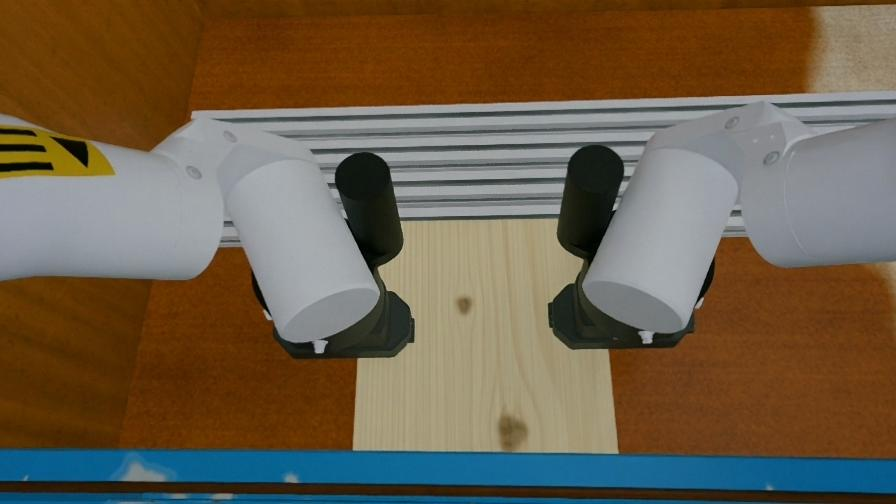

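{"fn": "move", "kwargs": {
  "joints": {"torso_squat_rad": 1.130, "torso_shift_rad": 0.194},
  "min_time_s": 1.5,
  "cameras": []
}}

{"fn": "move", "kwargs": {
  "joints": {"torso_squat_rad": 1.134, "torso_shift_rad": 0.196},
  "min_time_s": 1.5,
  "cameras": []
}}

Scene clock: 153.67 s.
Joint torques (N m): left_arm=[-31.5 -17 29.37 -6.18 3.31 -10.99 0.23] | right_arm=[-30.88 22.19 -24.27 -9.93 -3.69 -9.07 0.21]
External joint torques (N m): left_arm=[-12.17 -22.69 23.93 -7.25 3.29 -10.87 0.23] | right_arm=[-11.5 28.1 -19.16 -11.21 -3.83 -9.01 0.21]
Motor temperatures (°C): left_arm=[34 29 34 35 34 38 37] | right_arm=[37 31 33 31 36 42 34]
Wrist force (N): left_arm=[-47.8 -1.5 -19.9] | right_arm=[-48.1 -2.9 -17.6]
Wrist torque (N m): left_arm=[-0.20 -0.38 -0.40] | right_arm=[0.03 -0.70 -0.12]
Wrist force, peak (N): left_arm=[-48.4 -1.8 -19.8] | right_arm=[-48.6 -2.8 -17.6]
move: done
base_odometry: x=+0.584 y=-0.326 heading=+0.047
lidar_m: 0.20 0.21 0.30 1.65 2.21 1.61 1.56 1.65 2.30 0.77 0.30 0.21
base_status: not commanded
joint_positions: torso_squat_rad=+1.130 torso_shift_rad=+0.194 torso_pitch_rad=+0.601 torso_yaw_rad=+0.000 left_shoulder_pitch_rad=-1.726 left_shoulder_roll_rad=+0.561 left_shoulder_yaw_rad=-2.037 left_elbow_rad=-1.084 left_forearm_roll_rad=+1.572 left_wrist_pitch_rad=+0.650 left_hand_roll_rad=-0.461 left_gripper_m=+0.000 right_shoulder_pitch_rad=-1.726 right_shoulder_roll_rad=-0.563 right_shoulder_yaw_rad=+2.036 right_elbow_rad=-1.083 right_forearm_roll_rad=-1.572 right_wrist_pitch_rad=+0.649 right_hand_roll_rad=+0.461 right_gripper_m=+0.000 head_pan_rad=+0.000 head_tilt_rad=+0.600
joint_status: all done
wheel_motors_off: 0
motor_effort: left_wheel=+1(2) right_wheel=-1(3)
chest: x=+0.0045 y=+0.0000 z=+0.8289 quat_wxyz=(+0.955, +0.000, +0.296, +0.000) (m; base frame)
left_hand: x=+0.3949 y=+0.1198 z=+0.3351 quat_wxyz=(+0.708, +0.004, +0.004, -0.706) (m; base frame)
right_hand: x=+0.3961 y=-0.1202 z=+0.3356 quat_wxyz=(+0.709, -0.005, +0.003, +0.705) (m; base frame)
pictures: none
No camera images: "cameras" was empty.

Scene clock: 155.47 s.
Joint torques (N m): left_arm=[-31.57 -17.05 29.13 -6.39 3.38 -10.75 0.26] | right_arm=[-30.6 22.03 -23.75 -10.03 -3.49 -9.13 0.26]
External joint torques (N m): left_arm=[-12.24 -22.74 23.68 -7.47 3.37 -10.64 0.26] | right_arm=[-11.22 27.95 -18.63 -11.3 -3.63 -9.07 0.26]
Motor temperatures (°C): left_arm=[34 29 34 35 34 38 37] | right_arm=[37 31 33 31 36 42 34]
Wrist force (N): left_arm=[-47.3 -1.9 -19.5] | right_arm=[-48.2 -3.8 -15.0]
Wrist torque (N m): left_arm=[-0.17 -0.31 -0.43] | right_arm=[0.23 -0.71 -0.04]
Wrist force, peak (N): left_arm=[-48.7 -2.4 -19.9] | right_arm=[-48.2 -2.7 -17.8]
move: done
base_odometry: x=+0.584 y=-0.326 heading=+0.047
lidar_m: 0.19 0.21 0.30 1.66 2.20 1.62 1.56 1.66 2.27 0.75 0.29 0.21
base_status: not commanded
joint_positions: torso_squat_rad=+1.134 torso_shift_rad=+0.196 torso_pitch_rad=+0.601 torso_yaw_rad=+0.000 left_shoulder_pitch_rad=-1.726 left_shoulder_roll_rad=+0.561 left_shoulder_yaw_rad=-2.037 left_elbow_rad=-1.084 left_forearm_roll_rad=+1.572 left_wrist_pitch_rad=+0.650 left_hand_roll_rad=-0.461 left_gripper_m=+0.000 right_shoulder_pitch_rad=-1.726 right_shoulder_roll_rad=-0.563 right_shoulder_yaw_rad=+2.036 right_elbow_rad=-1.083 right_forearm_roll_rad=-1.572 right_wrist_pitch_rad=+0.649 right_hand_roll_rad=+0.461 right_gripper_m=+0.000 head_pan_rad=+0.000 head_tilt_rad=+0.600
joint_status: all done
wheel_motors_off: 0
motor_effort: left_wheel=+1(2) right_wheel=+1(3)
chest: x=+0.0046 y=+0.0000 z=+0.8263 quat_wxyz=(+0.955, +0.000, +0.296, +0.000) (m; base frame)
left_hand: x=+0.3950 y=+0.1198 z=+0.3326 quat_wxyz=(+0.708, +0.004, +0.004, -0.706) (m; base frame)
right_hand: x=+0.3962 y=-0.1202 z=+0.3330 quat_wxyz=(+0.709, -0.005, +0.003, +0.705) (m; base frame)
pictures: none
No camera images: "cameras" was empty.

Contact starting on the right (z −15). Small further steps.

{"fn": "move", "kwargs": {
  "joints": {"torso_squat_rad": 1.136, "torso_shift_rad": 0.197},
  "min_time_s": 1.5,
  "cameras": []
}}

Scene clock: 157.93 s.
Joint torques (N m): left_arm=[-31.86 -16.6 29.25 -6.4 3.41 -10.93 0.16] | right_arm=[-29.4 22.23 -22.39 -9.44 -2.93 -10.3 0.17]
External joint torques (N m): left_arm=[-12.52 -22.29 23.81 -7.48 3.4 -10.82 0.16] | right_arm=[-10.01 28.15 -17.27 -10.73 -3.08 -10.24 0.18]
Motor temperatures (°C): left_arm=[34 29 34 35 34 38 37] | right_arm=[37 31 33 31 36 42 34]
Wrist force (N): left_arm=[-50.5 -2.0 -19.3] | right_arm=[-52.3 4.4 8.4]
Wrist torque (N m): left_arm=[-0.21 -0.43 -0.45] | right_arm=[0.16 -1.01 0.03]
Wrist force, peak (N): left_arm=[-50.8 -2.2 -19.7] | right_arm=[-52.6 4.7 9.3]
move: done
base_odometry: x=+0.584 y=-0.326 heading=+0.047
lidar_m: 0.20 0.21 0.31 1.65 2.19 1.62 1.56 1.65 2.30 0.76 0.30 0.21
base_status: not commanded
joint_positions: torso_squat_rad=+1.136 torso_shift_rad=+0.197 torso_pitch_rad=+0.600 torso_yaw_rad=+0.000 left_shoulder_pitch_rad=-1.726 left_shoulder_roll_rad=+0.561 left_shoulder_yaw_rad=-2.037 left_elbow_rad=-1.084 left_forearm_roll_rad=+1.572 left_wrist_pitch_rad=+0.650 left_hand_roll_rad=-0.461 left_gripper_m=-0.001 right_shoulder_pitch_rad=-1.727 right_shoulder_roll_rad=-0.563 right_shoulder_yaw_rad=+2.035 right_elbow_rad=-1.083 right_forearm_roll_rad=-1.572 right_wrist_pitch_rad=+0.650 right_hand_roll_rad=+0.461 right_gripper_m=+0.000 head_pan_rad=+0.000 head_tilt_rad=+0.600
joint_status: all done
wheel_motors_off: 0
motor_effort: left_wheel=+0(1) right_wheel=-1(3)
chest: x=+0.0043 y=+0.0000 z=+0.8251 quat_wxyz=(+0.955, +0.000, +0.295, +0.000) (m; base frame)
left_hand: x=+0.3951 y=+0.1199 z=+0.3316 quat_wxyz=(+0.708, +0.005, +0.004, -0.706) (m; base frame)
right_hand: x=+0.3964 y=-0.1201 z=+0.3323 quat_wxyz=(+0.709, -0.005, +0.003, +0.705) (m; base frame)
pictures: none
No camera images: "cameras" was empty.

{"fn": "move", "kwargs": {
  "target": {"side": "left", "x": 0.396, "y": 0.113, "z": 0.329, "quat_wxyz": [0.7071, 0, 0, -0.7071]},
  "min_time_s": 1.5,
  "cameras": ["left_wrist_camera"]
}}

Scene clock: 160.67 s.
Joint torques (N m): left_arm=[-24.55 -20.9 27.04 -5.42 2.73 -12.56 0.47] | right_arm=[-30.35 22.27 -22.83 -10.45 -3.06 -9.58 0.28]
External joint torques (N m): left_arm=[-5.19 -26.56 21.68 -6.57 2.72 -12.45 0.47] | right_arm=[-10.96 28.19 -17.71 -11.73 -3.21 -9.52 0.28]
Motor temperatures (°C): left_arm=[34 29 34 35 34 38 37] | right_arm=[37 31 33 31 36 42 34]
Wrist force (N): left_arm=[-55.6 -9.8 18.3] | right_arm=[-50.3 -2.3 -13.4]
Wrist torque (N m): left_arm=[-0.37 -0.93 -0.59] | right_arm=[0.13 -0.72 -0.08]
Wrist force, peak (N): left_arm=[-57.1 -14.4 23.8] | right_arm=[-51.6 -3.4 -15.7]
move: done
base_odometry: x=+0.584 y=-0.326 heading=+0.047
lidar_m: 0.20 0.21 0.30 1.66 2.21 1.63 1.56 1.67 2.28 0.77 0.30 0.21
base_status: not commanded
joint_positions: torso_squat_rad=+1.136 torso_shift_rad=+0.197 torso_pitch_rad=+0.600 torso_yaw_rad=+0.000 left_shoulder_pitch_rad=-1.714 left_shoulder_roll_rad=+0.550 left_shoulder_yaw_rad=-2.030 left_elbow_rad=-1.054 left_forearm_roll_rad=+1.586 left_wrist_pitch_rad=+0.650 left_hand_roll_rad=-0.485 left_gripper_m=-0.001 right_shoulder_pitch_rad=-1.726 right_shoulder_roll_rad=-0.563 right_shoulder_yaw_rad=+2.035 right_elbow_rad=-1.083 right_forearm_roll_rad=-1.572 right_wrist_pitch_rad=+0.649 right_hand_roll_rad=+0.461 right_gripper_m=+0.000 head_pan_rad=+0.000 head_tilt_rad=+0.600
joint_status: all done
wheel_motors_off: 0
motor_effort: left_wheel=+4(5) right_wheel=+1(2)
chest: x=+0.0043 y=+0.0000 z=+0.8251 quat_wxyz=(+0.955, +0.000, +0.295, +0.000) (m; base frame)
left_hand: x=+0.3966 y=+0.1198 z=+0.3286 quat_wxyz=(+0.709, +0.004, +0.003, -0.705) (m; base frame)
left_hand_status: reached (checked arc, planned for 1.5 s): 7 mm and 0.7 deg off.
right_hand: x=+0.3965 y=-0.1201 z=+0.3323 quat_wxyz=(+0.709, -0.005, +0.003, +0.705) (m; base frame)
pictures: left_wrist_camera
camera_calibration:
left_wrist_camera: T_world_to_cam=[[0.0316086, -0.999303, -0.0198832, 0.113144], [-0.888412, -0.0372047, 0.457538, 0.235525], [-0.457958, 0.00320232, -0.888968, 0.545877], [0, 0, 0, 1]] pos_world=[0.455655, 0.12008, 0.379755]

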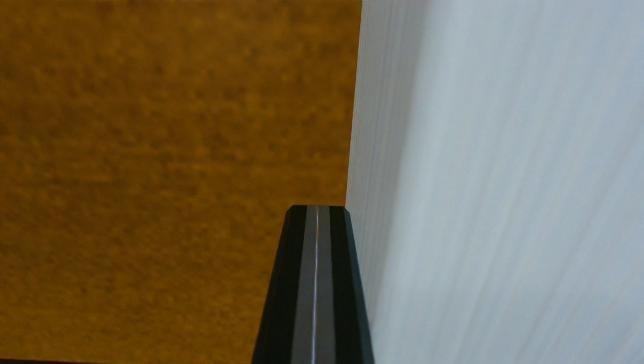

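{"fn": "move", "kwargs": {
  "joints": {"torso_squat_rad": 1.1375, "torso_shift_rad": 0.197},
  "min_time_s": 1.5,
  "cameras": ["head_camera"]
}}

Scene clock: 163.43 s.
Joint torques (N m): left_arm=[-24.56 -20.79 26.28 -5.37 2.67 -13 0.52] | right_arm=[-30.43 21.8 -22.62 -10.4 -3.25 -9.73 0.16]
External joint torques (N m): left_arm=[-5.18 -26.46 20.91 -6.53 2.66 -12.88 0.52] | right_arm=[-11.01 27.72 -17.5 -11.69 -3.4 -9.67 0.16]
Motor temperatures (°C): left_arm=[34 29 34 35 34 38 37] | right_arm=[37 31 33 31 36 42 34]
Wrist force (N): left_arm=[-58.0 -11.7 27.7] | right_arm=[-51.7 -1.0 -4.0]
Wrist torque (N m): left_arm=[-0.44 -1.12 -0.64] | right_arm=[0.16 -0.84 -0.08]
Wrist force, peak (N): left_arm=[-58.0 -11.7 27.7] | right_arm=[-51.4 -2.6 -14.1]
move: done
base_odometry: x=+0.584 y=-0.326 heading=+0.047
lidar_m: 0.20 0.21 0.31 1.65 2.21 1.63 1.57 1.64 2.28 0.77 0.28 0.21
base_status: not commanded
joint_positions: torso_squat_rad=+1.138 torso_shift_rad=+0.196 torso_pitch_rad=+0.599 torso_yaw_rad=+0.000 left_shoulder_pitch_rad=-1.714 left_shoulder_roll_rad=+0.550 left_shoulder_yaw_rad=-2.030 left_elbow_rad=-1.054 left_forearm_roll_rad=+1.586 left_wrist_pitch_rad=+0.651 left_hand_roll_rad=-0.485 left_gripper_m=-0.001 right_shoulder_pitch_rad=-1.726 right_shoulder_roll_rad=-0.563 right_shoulder_yaw_rad=+2.035 right_elbow_rad=-1.083 right_forearm_roll_rad=-1.572 right_wrist_pitch_rad=+0.649 right_hand_roll_rad=+0.461 right_gripper_m=+0.000 head_pan_rad=+0.000 head_tilt_rad=+0.600
joint_status: all done
wheel_motors_off: 0
motor_effort: left_wheel=+5(6) right_wheel=+0(3)
chest: x=+0.0037 y=+0.0000 z=+0.8244 quat_wxyz=(+0.956, +0.000, +0.295, +0.000) (m; base frame)
left_hand: x=+0.3966 y=+0.1198 z=+0.3283 quat_wxyz=(+0.709, +0.005, +0.003, -0.705) (m; base frame)
right_hand: x=+0.3964 y=-0.1201 z=+0.3319 quat_wxyz=(+0.709, -0.006, +0.002, +0.705) (m; base frame)
pictures: head_camera
camera_calibration:
head_camera: T_world_to_cam=[[-0.0161492, -0.999502, -0.027102, 0.0277648], [-0.909031, 0.0259653, -0.415919, 0.580426], [0.416416, 0.0179198, -0.908998, 0.777433], [0, 0, 0, 1]] pos_world=[0.204338, -0.00125136, 0.948847]

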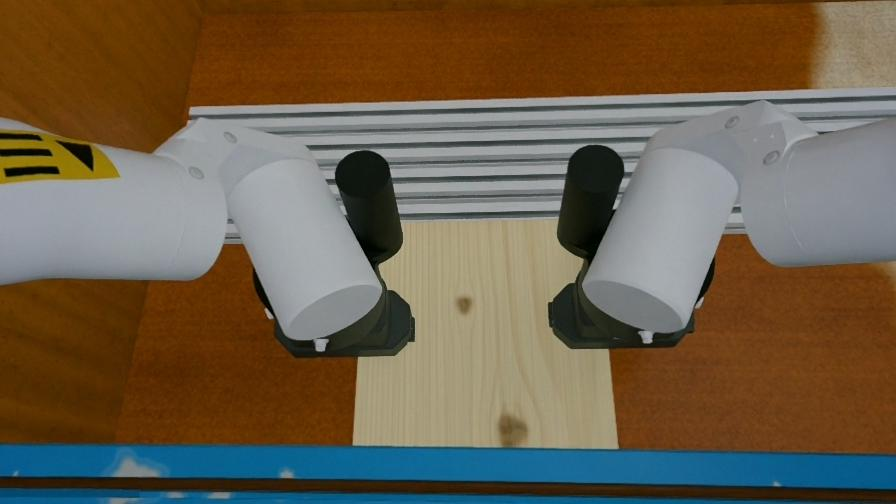

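Release gradually: right eases, then left, both straight outward.

{"fn": "move", "kwargs": {
  "target": {"side": "right", "x": 0.396, "y": -0.128, "z": 0.3315, "quat_wxyz": [0.7071, 0, 0, 0.7071]},
  "min_time_s": 3,
  "cameras": []
}}

{"fn": "move", "kwargs": {
  "target": {"side": "left", "x": 0.396, "y": 0.15, "z": 0.334, "quat_wxyz": [0.7071, 0, 0, -0.7071]},
  "min_time_s": 3,
  "cameras": []
}}

{"fn": "move", "kwargs": {
  "target": {"side": "right", "x": 0.396, "y": -0.16, "z": 0.335, "quat_wxyz": [0.7071, 0, 0, 0.7071]},
  "min_time_s": 2
}}

Scene clock: 168.10 s.
Joint torques (N m): left_arm=[-21.09 -7.68 15.85 -3.49 1.65 -5.89 0.41] | right_arm=[-18.08 0.27 -10.16 -2.75 -1.08 -2.62 0.42]
External joint torques (N m): left_arm=[-1.7 -13.3 10.45 -4.61 1.63 -5.76 0.41] | right_arm=[1.21 6.43 -5.04 -4.02 -1.22 -2.54 0.42]
Motor temperatures (°C): left_arm=[34 29 34 35 34 38 37] | right_arm=[37 31 33 31 36 42 34]
Wrist force (N): left_arm=[-23.4 -1.8 2.7] | right_arm=[-13.7 1.0 2.0]
Wrist torque (N m): left_arm=[-0.39 -0.23 -0.25] | right_arm=[-0.23 -0.28 -0.24]
Wrist force, peak (N): left_arm=[-58.6 -11.5 26.8] | right_arm=[-52.5 -0.4 -3.7]
move: done
base_odometry: x=+0.584 y=-0.326 heading=+0.047
lidar_m: 0.20 0.21 0.31 1.65 2.20 1.62 1.56 1.64 2.28 0.76 0.28 0.21
base_status: not commanded
joint_positions: torso_squat_rad=+1.138 torso_shift_rad=+0.197 torso_pitch_rad=+0.599 torso_yaw_rad=+0.000 left_shoulder_pitch_rad=-1.715 left_shoulder_roll_rad=+0.547 left_shoulder_yaw_rad=-2.027 left_elbow_rad=-1.055 left_forearm_roll_rad=+1.586 left_wrist_pitch_rad=+0.649 left_hand_roll_rad=-0.485 left_gripper_m=+0.000 right_shoulder_pitch_rad=-1.719 right_shoulder_roll_rad=-0.591 right_shoulder_yaw_rad=+2.033 right_elbow_rad=-1.095 right_forearm_roll_rad=-1.578 right_wrist_pitch_rad=+0.635 right_hand_roll_rad=+0.489 right_gripper_m=+0.000 head_pan_rad=+0.000 head_tilt_rad=+0.600
joint_status: all done
wheel_motors_off: 0
motor_effort: left_wheel=+5(6) right_wheel=-2(3)
chest: x=+0.0039 y=+0.0000 z=+0.8242 quat_wxyz=(+0.955, +0.000, +0.295, +0.000) (m; base frame)
left_hand: x=+0.3963 y=+0.1164 z=+0.3284 quat_wxyz=(+0.708, +0.003, +0.001, -0.706) (m; base frame)
right_hand: x=+0.3967 y=-0.1295 z=+0.3313 quat_wxyz=(+0.708, -0.002, +0.001, +0.707) (m; base frame)
right_hand_status: reached (checked arc, planned for 3.0 s): 2 mm and 0.2 deg off.
pictures: none
No camera images: "cameras" was empty.

Scene clock: 171.43 s.
Joint torques (N m): left_arm=[-18.82 5.69 5.15 0.15 -0.47 -0.68 -0.27] | right_arm=[-18.56 -0.03 -9.43 -2.35 -0.96 -1.6 0.41]
External joint torques (N m): left_arm=[0.21 -0.76 -0.31 -0.88 -0.49 -0.55 -0.27] | right_arm=[0.73 6.14 -4.31 -3.62 -1.1 -1.53 0.41]
Motor temperatures (°C): left_arm=[33 29 33 35 34 37 37] | right_arm=[36 31 33 31 36 41 34]
Wrist force (N): left_arm=[2.1 0.6 -8.0] | right_arm=[-9.7 -1.2 -2.3]
Wrist torque (N m): left_arm=[-0.23 0.33 0.08] | right_arm=[-0.09 -0.21 -0.20]
Wrist force, peak (N): left_arm=[-25.0 -1.7 2.6] | right_arm=[-14.7 1.3 2.4]
move: done
base_odometry: x=+0.584 y=-0.326 heading=+0.047
lidar_m: 0.20 0.21 0.30 1.67 2.19 1.61 1.55 1.65 2.28 0.79 0.30 0.21
base_status: not commanded
joint_positions: torso_squat_rad=+1.138 torso_shift_rad=+0.197 torso_pitch_rad=+0.600 torso_yaw_rad=+0.000 left_shoulder_pitch_rad=-1.720 left_shoulder_roll_rad=+0.652 left_shoulder_yaw_rad=-2.043 left_elbow_rad=-1.142 left_forearm_roll_rad=+1.575 left_wrist_pitch_rad=+0.613 left_hand_roll_rad=-0.509 left_gripper_m=+0.000 right_shoulder_pitch_rad=-1.719 right_shoulder_roll_rad=-0.591 right_shoulder_yaw_rad=+2.033 right_elbow_rad=-1.095 right_forearm_roll_rad=-1.578 right_wrist_pitch_rad=+0.635 right_hand_roll_rad=+0.489 right_gripper_m=+0.000 head_pan_rad=+0.000 head_tilt_rad=+0.600
joint_status: all done
wheel_motors_off: 0
motor_effort: left_wheel=+3(6) right_wheel=-2(3)
chest: x=+0.0041 y=+0.0000 z=+0.8242 quat_wxyz=(+0.955, +0.000, +0.295, +0.000) (m; base frame)
left_hand: x=+0.3960 y=+0.1496 z=+0.3337 quat_wxyz=(+0.707, -0.001, +0.000, -0.707) (m; base frame)
left_hand_status: reached (checked arc, planned for 3.0 s): 0 mm and 0.1 deg off.
right_hand: x=+0.3967 y=-0.1295 z=+0.3311 quat_wxyz=(+0.708, -0.002, +0.001, +0.706) (m; base frame)
pictures: none
No camera images: "cameras" was empty.

Scene clock: 173.77 s.
Joint torques (N m): left_arm=[-18.8 6 5.23 0.39 -0.45 -0.61 -0.35] | right_arm=[-18.01 -8.47 -3.83 0.64 0.32 -0.31 0.14]
External joint torques (N m): left_arm=[0.23 -0.45 -0.22 -0.64 -0.47 -0.48 -0.35] | right_arm=[0.9 -1.6 1.3 -0.58 0.19 -0.23 0.14]
Motor temperatures (°C): left_arm=[33 29 33 35 34 37 37] | right_arm=[36 31 33 31 35 41 34]
Wrist force (N): left_arm=[1.4 1.4 -7.8] | right_arm=[-0.6 1.1 -4.8]
Wrist torque (N m): left_arm=[-0.34 0.26 0.09] | right_arm=[-0.07 0.04 -0.07]
Wrist force, peak (N): left_arm=[1.4 0.4 -8.4] | right_arm=[-11.0 -1.3 -2.3]
move: done
base_odometry: x=+0.584 y=-0.326 heading=+0.047
lidar_m: 0.20 0.21 0.30 1.66 2.20 1.63 1.57 1.66 2.28 0.77 0.29 0.21
base_status: not commanded
joint_positions: torso_squat_rad=+1.138 torso_shift_rad=+0.197 torso_pitch_rad=+0.600 torso_yaw_rad=+0.000 left_shoulder_pitch_rad=-1.720 left_shoulder_roll_rad=+0.652 left_shoulder_yaw_rad=-2.043 left_elbow_rad=-1.142 left_forearm_roll_rad=+1.575 left_wrist_pitch_rad=+0.613 left_hand_roll_rad=-0.509 left_gripper_m=+0.000 right_shoulder_pitch_rad=-1.719 right_shoulder_roll_rad=-0.680 right_shoulder_yaw_rad=+2.047 right_elbow_rad=-1.162 right_forearm_roll_rad=-1.570 right_wrist_pitch_rad=+0.604 right_hand_roll_rad=+0.517 right_gripper_m=+0.000 head_pan_rad=+0.000 head_tilt_rad=+0.600
joint_status: all done
wheel_motors_off: 0
motor_effort: left_wheel=+3(4) right_wheel=-1(4)
chest: x=+0.0041 y=+0.0000 z=+0.8241 quat_wxyz=(+0.955, +0.000, +0.295, +0.000) (m; base frame)
left_hand: x=+0.3960 y=+0.1497 z=+0.3337 quat_wxyz=(+0.707, -0.001, +0.000, -0.707) (m; base frame)
right_hand: x=+0.3961 y=-0.1595 z=+0.3350 quat_wxyz=(+0.707, +0.000, +0.000, +0.707) (m; base frame)
right_hand_status: reached (checked arc, planned for 2.0 s): 0 mm and 0.0 deg off.
pictures: head_camera, left_wrist_camera, right_wrist_camera
camera_calibration:
head_camera: T_world_to_cam=[[-0.0163508, -0.999503, -0.0269388, 0.0276484], [-0.909492, 0.0260609, -0.414904, 0.579898], [0.4154, 0.0177166, -0.909466, 0.777384], [0, 0, 0, 1]] pos_world=[0.204939, -0.00125057, 0.948351]
left_wrist_camera: T_world_to_cam=[[0.0268383, -0.999605, -0.00839837, 0.141233], [-0.887387, -0.0276918, 0.460193, 0.23105], [-0.460244, -0.00489822, -0.887779, 0.551702], [0, 0, 0, 1]] pos_world=[0.455158, 0.150278, 0.384648]
right_wrist_camera: T_world_to_cam=[[0.0292129, -0.999215, -0.0267464, -0.163281], [-0.861227, -0.0387429, 0.506741, 0.192281], [-0.50738, 0.00823136, -0.861683, 0.563234], [0, 0, 0, 1]] pos_world=[0.456141, -0.16034, 0.383525]

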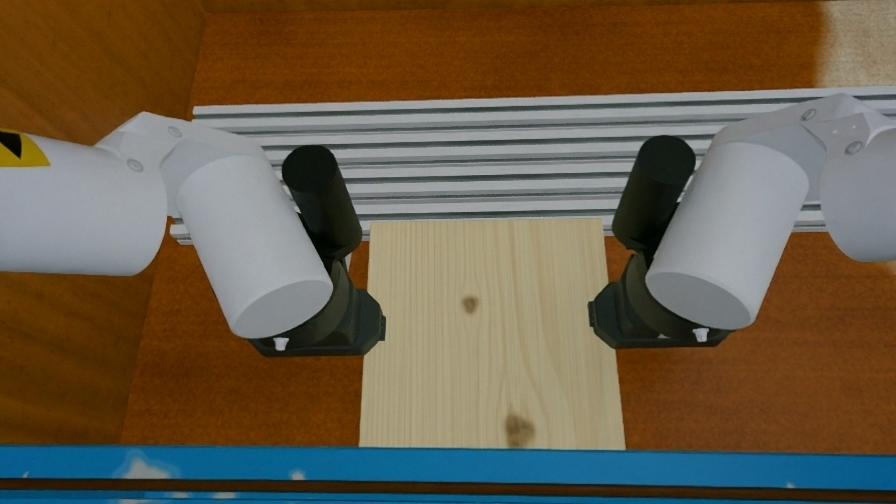

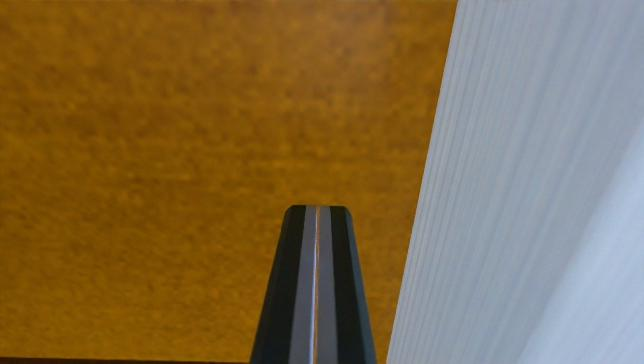

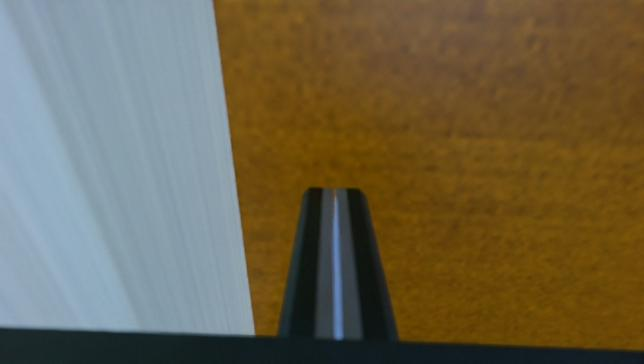

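{"fn": "move", "kwargs": {
  "joints": {"torso_squat_rad": 0.6, "torso_shift_rad": 0.102},
  "min_time_s": 3,
  "cameras": ["head_camera"]
}}

{"fn": "move", "kwargs": {
  "joints": {"torso_squat_rad": 0.1, "torso_shift_rad": 0.085},
  "min_time_s": 3
}}

Scene clock: 178.63 s.
Joint torques (N m): left_arm=[-18.08 5.78 5.7 0.43 -0.24 -0.66 -0.3] | right_arm=[-18.69 -8.41 -3.77 0.83 0.29 -0.13 0.23]
External joint torques (N m): left_arm=[0.95 -0.67 0.25 -0.6 -0.26 -0.53 -0.3] | right_arm=[0.21 -1.54 1.35 -0.39 0.16 -0.05 0.23]
Motor temperatures (°C): left_arm=[33 28 33 35 34 36 37] | right_arm=[36 31 32 31 35 40 34]
Wrist force (N): left_arm=[0.6 0.9 -7.7] | right_arm=[-0.2 1.1 -5.2]
Wrist torque (N m): left_arm=[-0.24 0.16 0.04] | right_arm=[-0.06 0.08 -0.10]
Wrist force, peak (N): left_arm=[1.1 1.9 -8.3] | right_arm=[-0.7 1.5 -5.7]
move: done
base_odometry: x=+0.584 y=-0.326 heading=+0.047
lidar_m: 0.19 0.22 0.29 1.66 2.21 1.62 1.56 1.65 2.29 0.77 0.28 0.20
base_status: not commanded
joint_positions: torso_squat_rad=+0.600 torso_shift_rad=+0.102 torso_pitch_rad=+0.600 torso_yaw_rad=+0.000 left_shoulder_pitch_rad=-1.720 left_shoulder_roll_rad=+0.652 left_shoulder_yaw_rad=-2.043 left_elbow_rad=-1.142 left_forearm_roll_rad=+1.575 left_wrist_pitch_rad=+0.613 left_hand_roll_rad=-0.509 left_gripper_m=+0.000 right_shoulder_pitch_rad=-1.719 right_shoulder_roll_rad=-0.680 right_shoulder_yaw_rad=+2.047 right_elbow_rad=-1.162 right_forearm_roll_rad=-1.570 right_wrist_pitch_rad=+0.604 right_hand_roll_rad=+0.517 right_gripper_m=+0.000 head_pan_rad=+0.000 head_tilt_rad=+0.600
joint_status: all done
wheel_motors_off: 0
motor_effort: left_wheel=+3(3) right_wheel=-2(4)
chest: x=+0.0055 y=+0.0001 z=+1.1106 quat_wxyz=(+0.955, +0.000, +0.296, +0.000) (m; base frame)
left_hand: x=+0.3973 y=+0.1497 z=+0.6200 quat_wxyz=(+0.707, -0.001, +0.000, -0.707) (m; base frame)
right_hand: x=+0.3973 y=-0.1595 z=+0.6213 quat_wxyz=(+0.707, +0.000, +0.000, +0.707) (m; base frame)
pictures: head_camera
camera_calibration:
head_camera: T_world_to_cam=[[-0.0163558, -0.999503, -0.0269332, 0.0353807], [-0.909623, 0.0260575, -0.414618, 0.699674], [0.415113, 0.0177176, -0.909597, 1.0375], [0, 0, 0, 1]] pos_world=[0.206339, -0.00125058, 1.23475]

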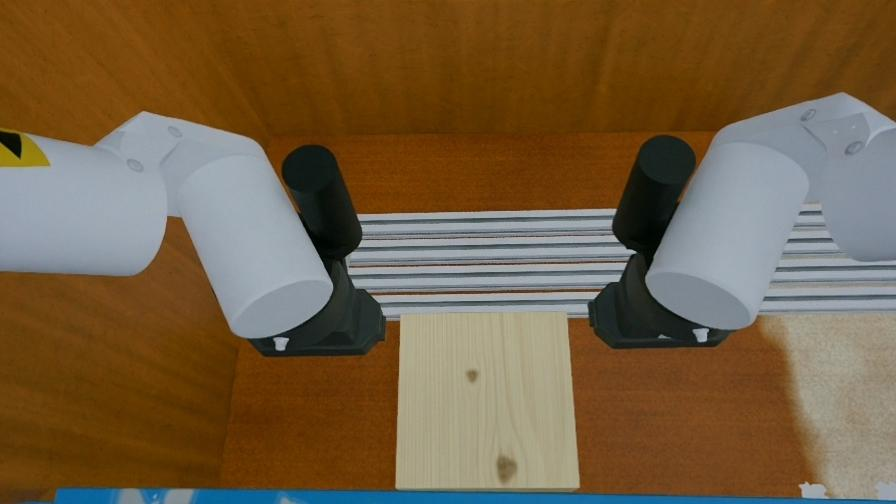

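Scene clock: 181.93 s.
Joint torques (N m): left_arm=[-18.27 5.81 5.44 0.57 -0.34 -0.58 -0.39] | right_arm=[-18.75 -8.26 -4.15 1.11 0.27 -0.21 0.25]
External joint torques (N m): left_arm=[0.75 -0.64 -0.01 -0.46 -0.36 -0.45 -0.39] | right_arm=[0.16 -1.38 0.98 -0.11 0.14 -0.13 0.25]
Motor temperatures (°C): left_arm=[33 28 33 35 34 36 37] | right_arm=[36 31 32 31 35 40 34]
Wrist force (N): left_arm=[1.0 1.8 -7.7] | right_arm=[-0.3 1.6 -5.6]
Wrist torque (N m): left_arm=[-0.40 0.26 0.09] | right_arm=[-0.12 0.04 -0.10]
Wrist force, peak (N): left_arm=[0.6 0.8 -8.6] | right_arm=[-0.3 1.4 -5.8]
move: done
base_odometry: x=+0.584 y=-0.326 heading=+0.047
lidar_m: 0.20 0.21 0.29 1.66 2.19 1.63 1.56 1.65 2.27 0.76 0.29 0.21
base_status: not commanded
joint_positions: torso_squat_rad=+0.100 torso_shift_rad=+0.085 torso_pitch_rad=+0.600 torso_yaw_rad=+0.000 left_shoulder_pitch_rad=-1.720 left_shoulder_roll_rad=+0.652 left_shoulder_yaw_rad=-2.043 left_elbow_rad=-1.142 left_forearm_roll_rad=+1.575 left_wrist_pitch_rad=+0.613 left_hand_roll_rad=-0.509 left_gripper_m=+0.000 right_shoulder_pitch_rad=-1.719 right_shoulder_roll_rad=-0.680 right_shoulder_yaw_rad=+2.047 right_elbow_rad=-1.162 right_forearm_roll_rad=-1.570 right_wrist_pitch_rad=+0.604 right_hand_roll_rad=+0.517 right_gripper_m=+0.000 head_pan_rad=+0.000 head_tilt_rad=+0.600
joint_status: all done
wheel_motors_off: 0
motor_effort: left_wheel=+2(3) right_wheel=-1(4)
chest: x=+0.0059 y=+0.0001 z=+1.2299 quat_wxyz=(+0.955, +0.000, +0.296, +0.000) (m; base frame)
left_hand: x=+0.3976 y=+0.1497 z=+0.7393 quat_wxyz=(+0.707, -0.001, +0.000, -0.707) (m; base frame)
right_hand: x=+0.3976 y=-0.1595 z=+0.7406 quat_wxyz=(+0.707, +0.000, +0.000, +0.707) (m; base frame)
pictures: head_camera, left_wrist_camera, right_wrist_camera
camera_calibration:
head_camera: T_world_to_cam=[[-0.0163585, -0.999503, -0.0269333, 0.0386011], [-0.909661, 0.0260584, -0.414534, 0.749396], [0.41503, 0.017719, -0.909635, 1.14591], [0, 0, 0, 1]] pos_world=[0.206739, -0.00125058, 1.35405]
left_wrist_camera: T_world_to_cam=[[0.0268359, -0.999605, -0.00840493, 0.144603], [-0.887262, -0.0276914, 0.460433, 0.0455686], [-0.460484, -0.00489878, -0.887654, 0.912533], [0, 0, 0, 1]] pos_world=[0.456758, 0.150278, 0.790248]
right_wrist_camera: T_world_to_cam=[[0.0291996, -0.999215, -0.0267612, -0.152464], [-0.860957, -0.0387433, 0.5072, -0.0123476], [-0.507839, 0.00823021, -0.861413, 0.913316], [0, 0, 0, 1]] pos_world=[0.457639, -0.16034, 0.788924]

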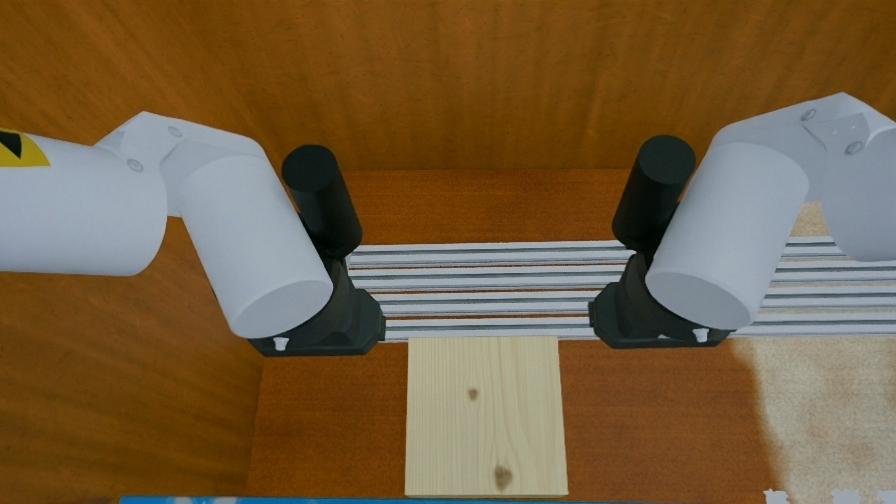

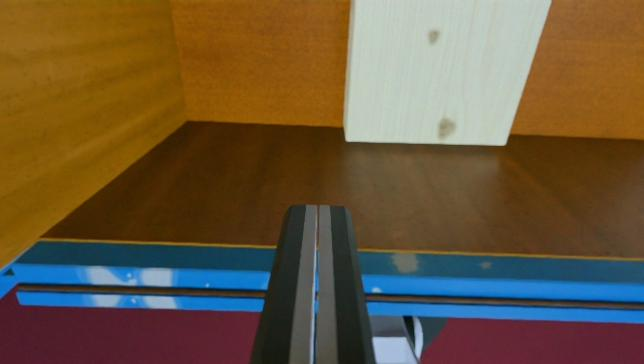

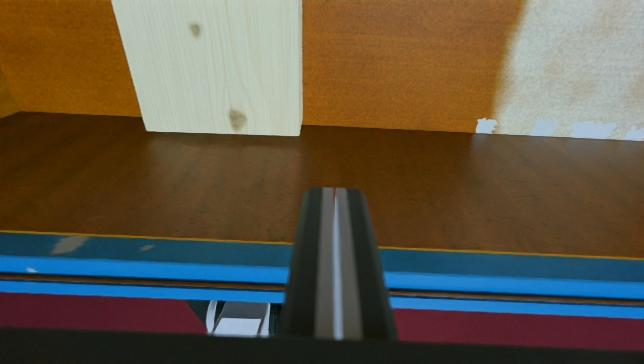

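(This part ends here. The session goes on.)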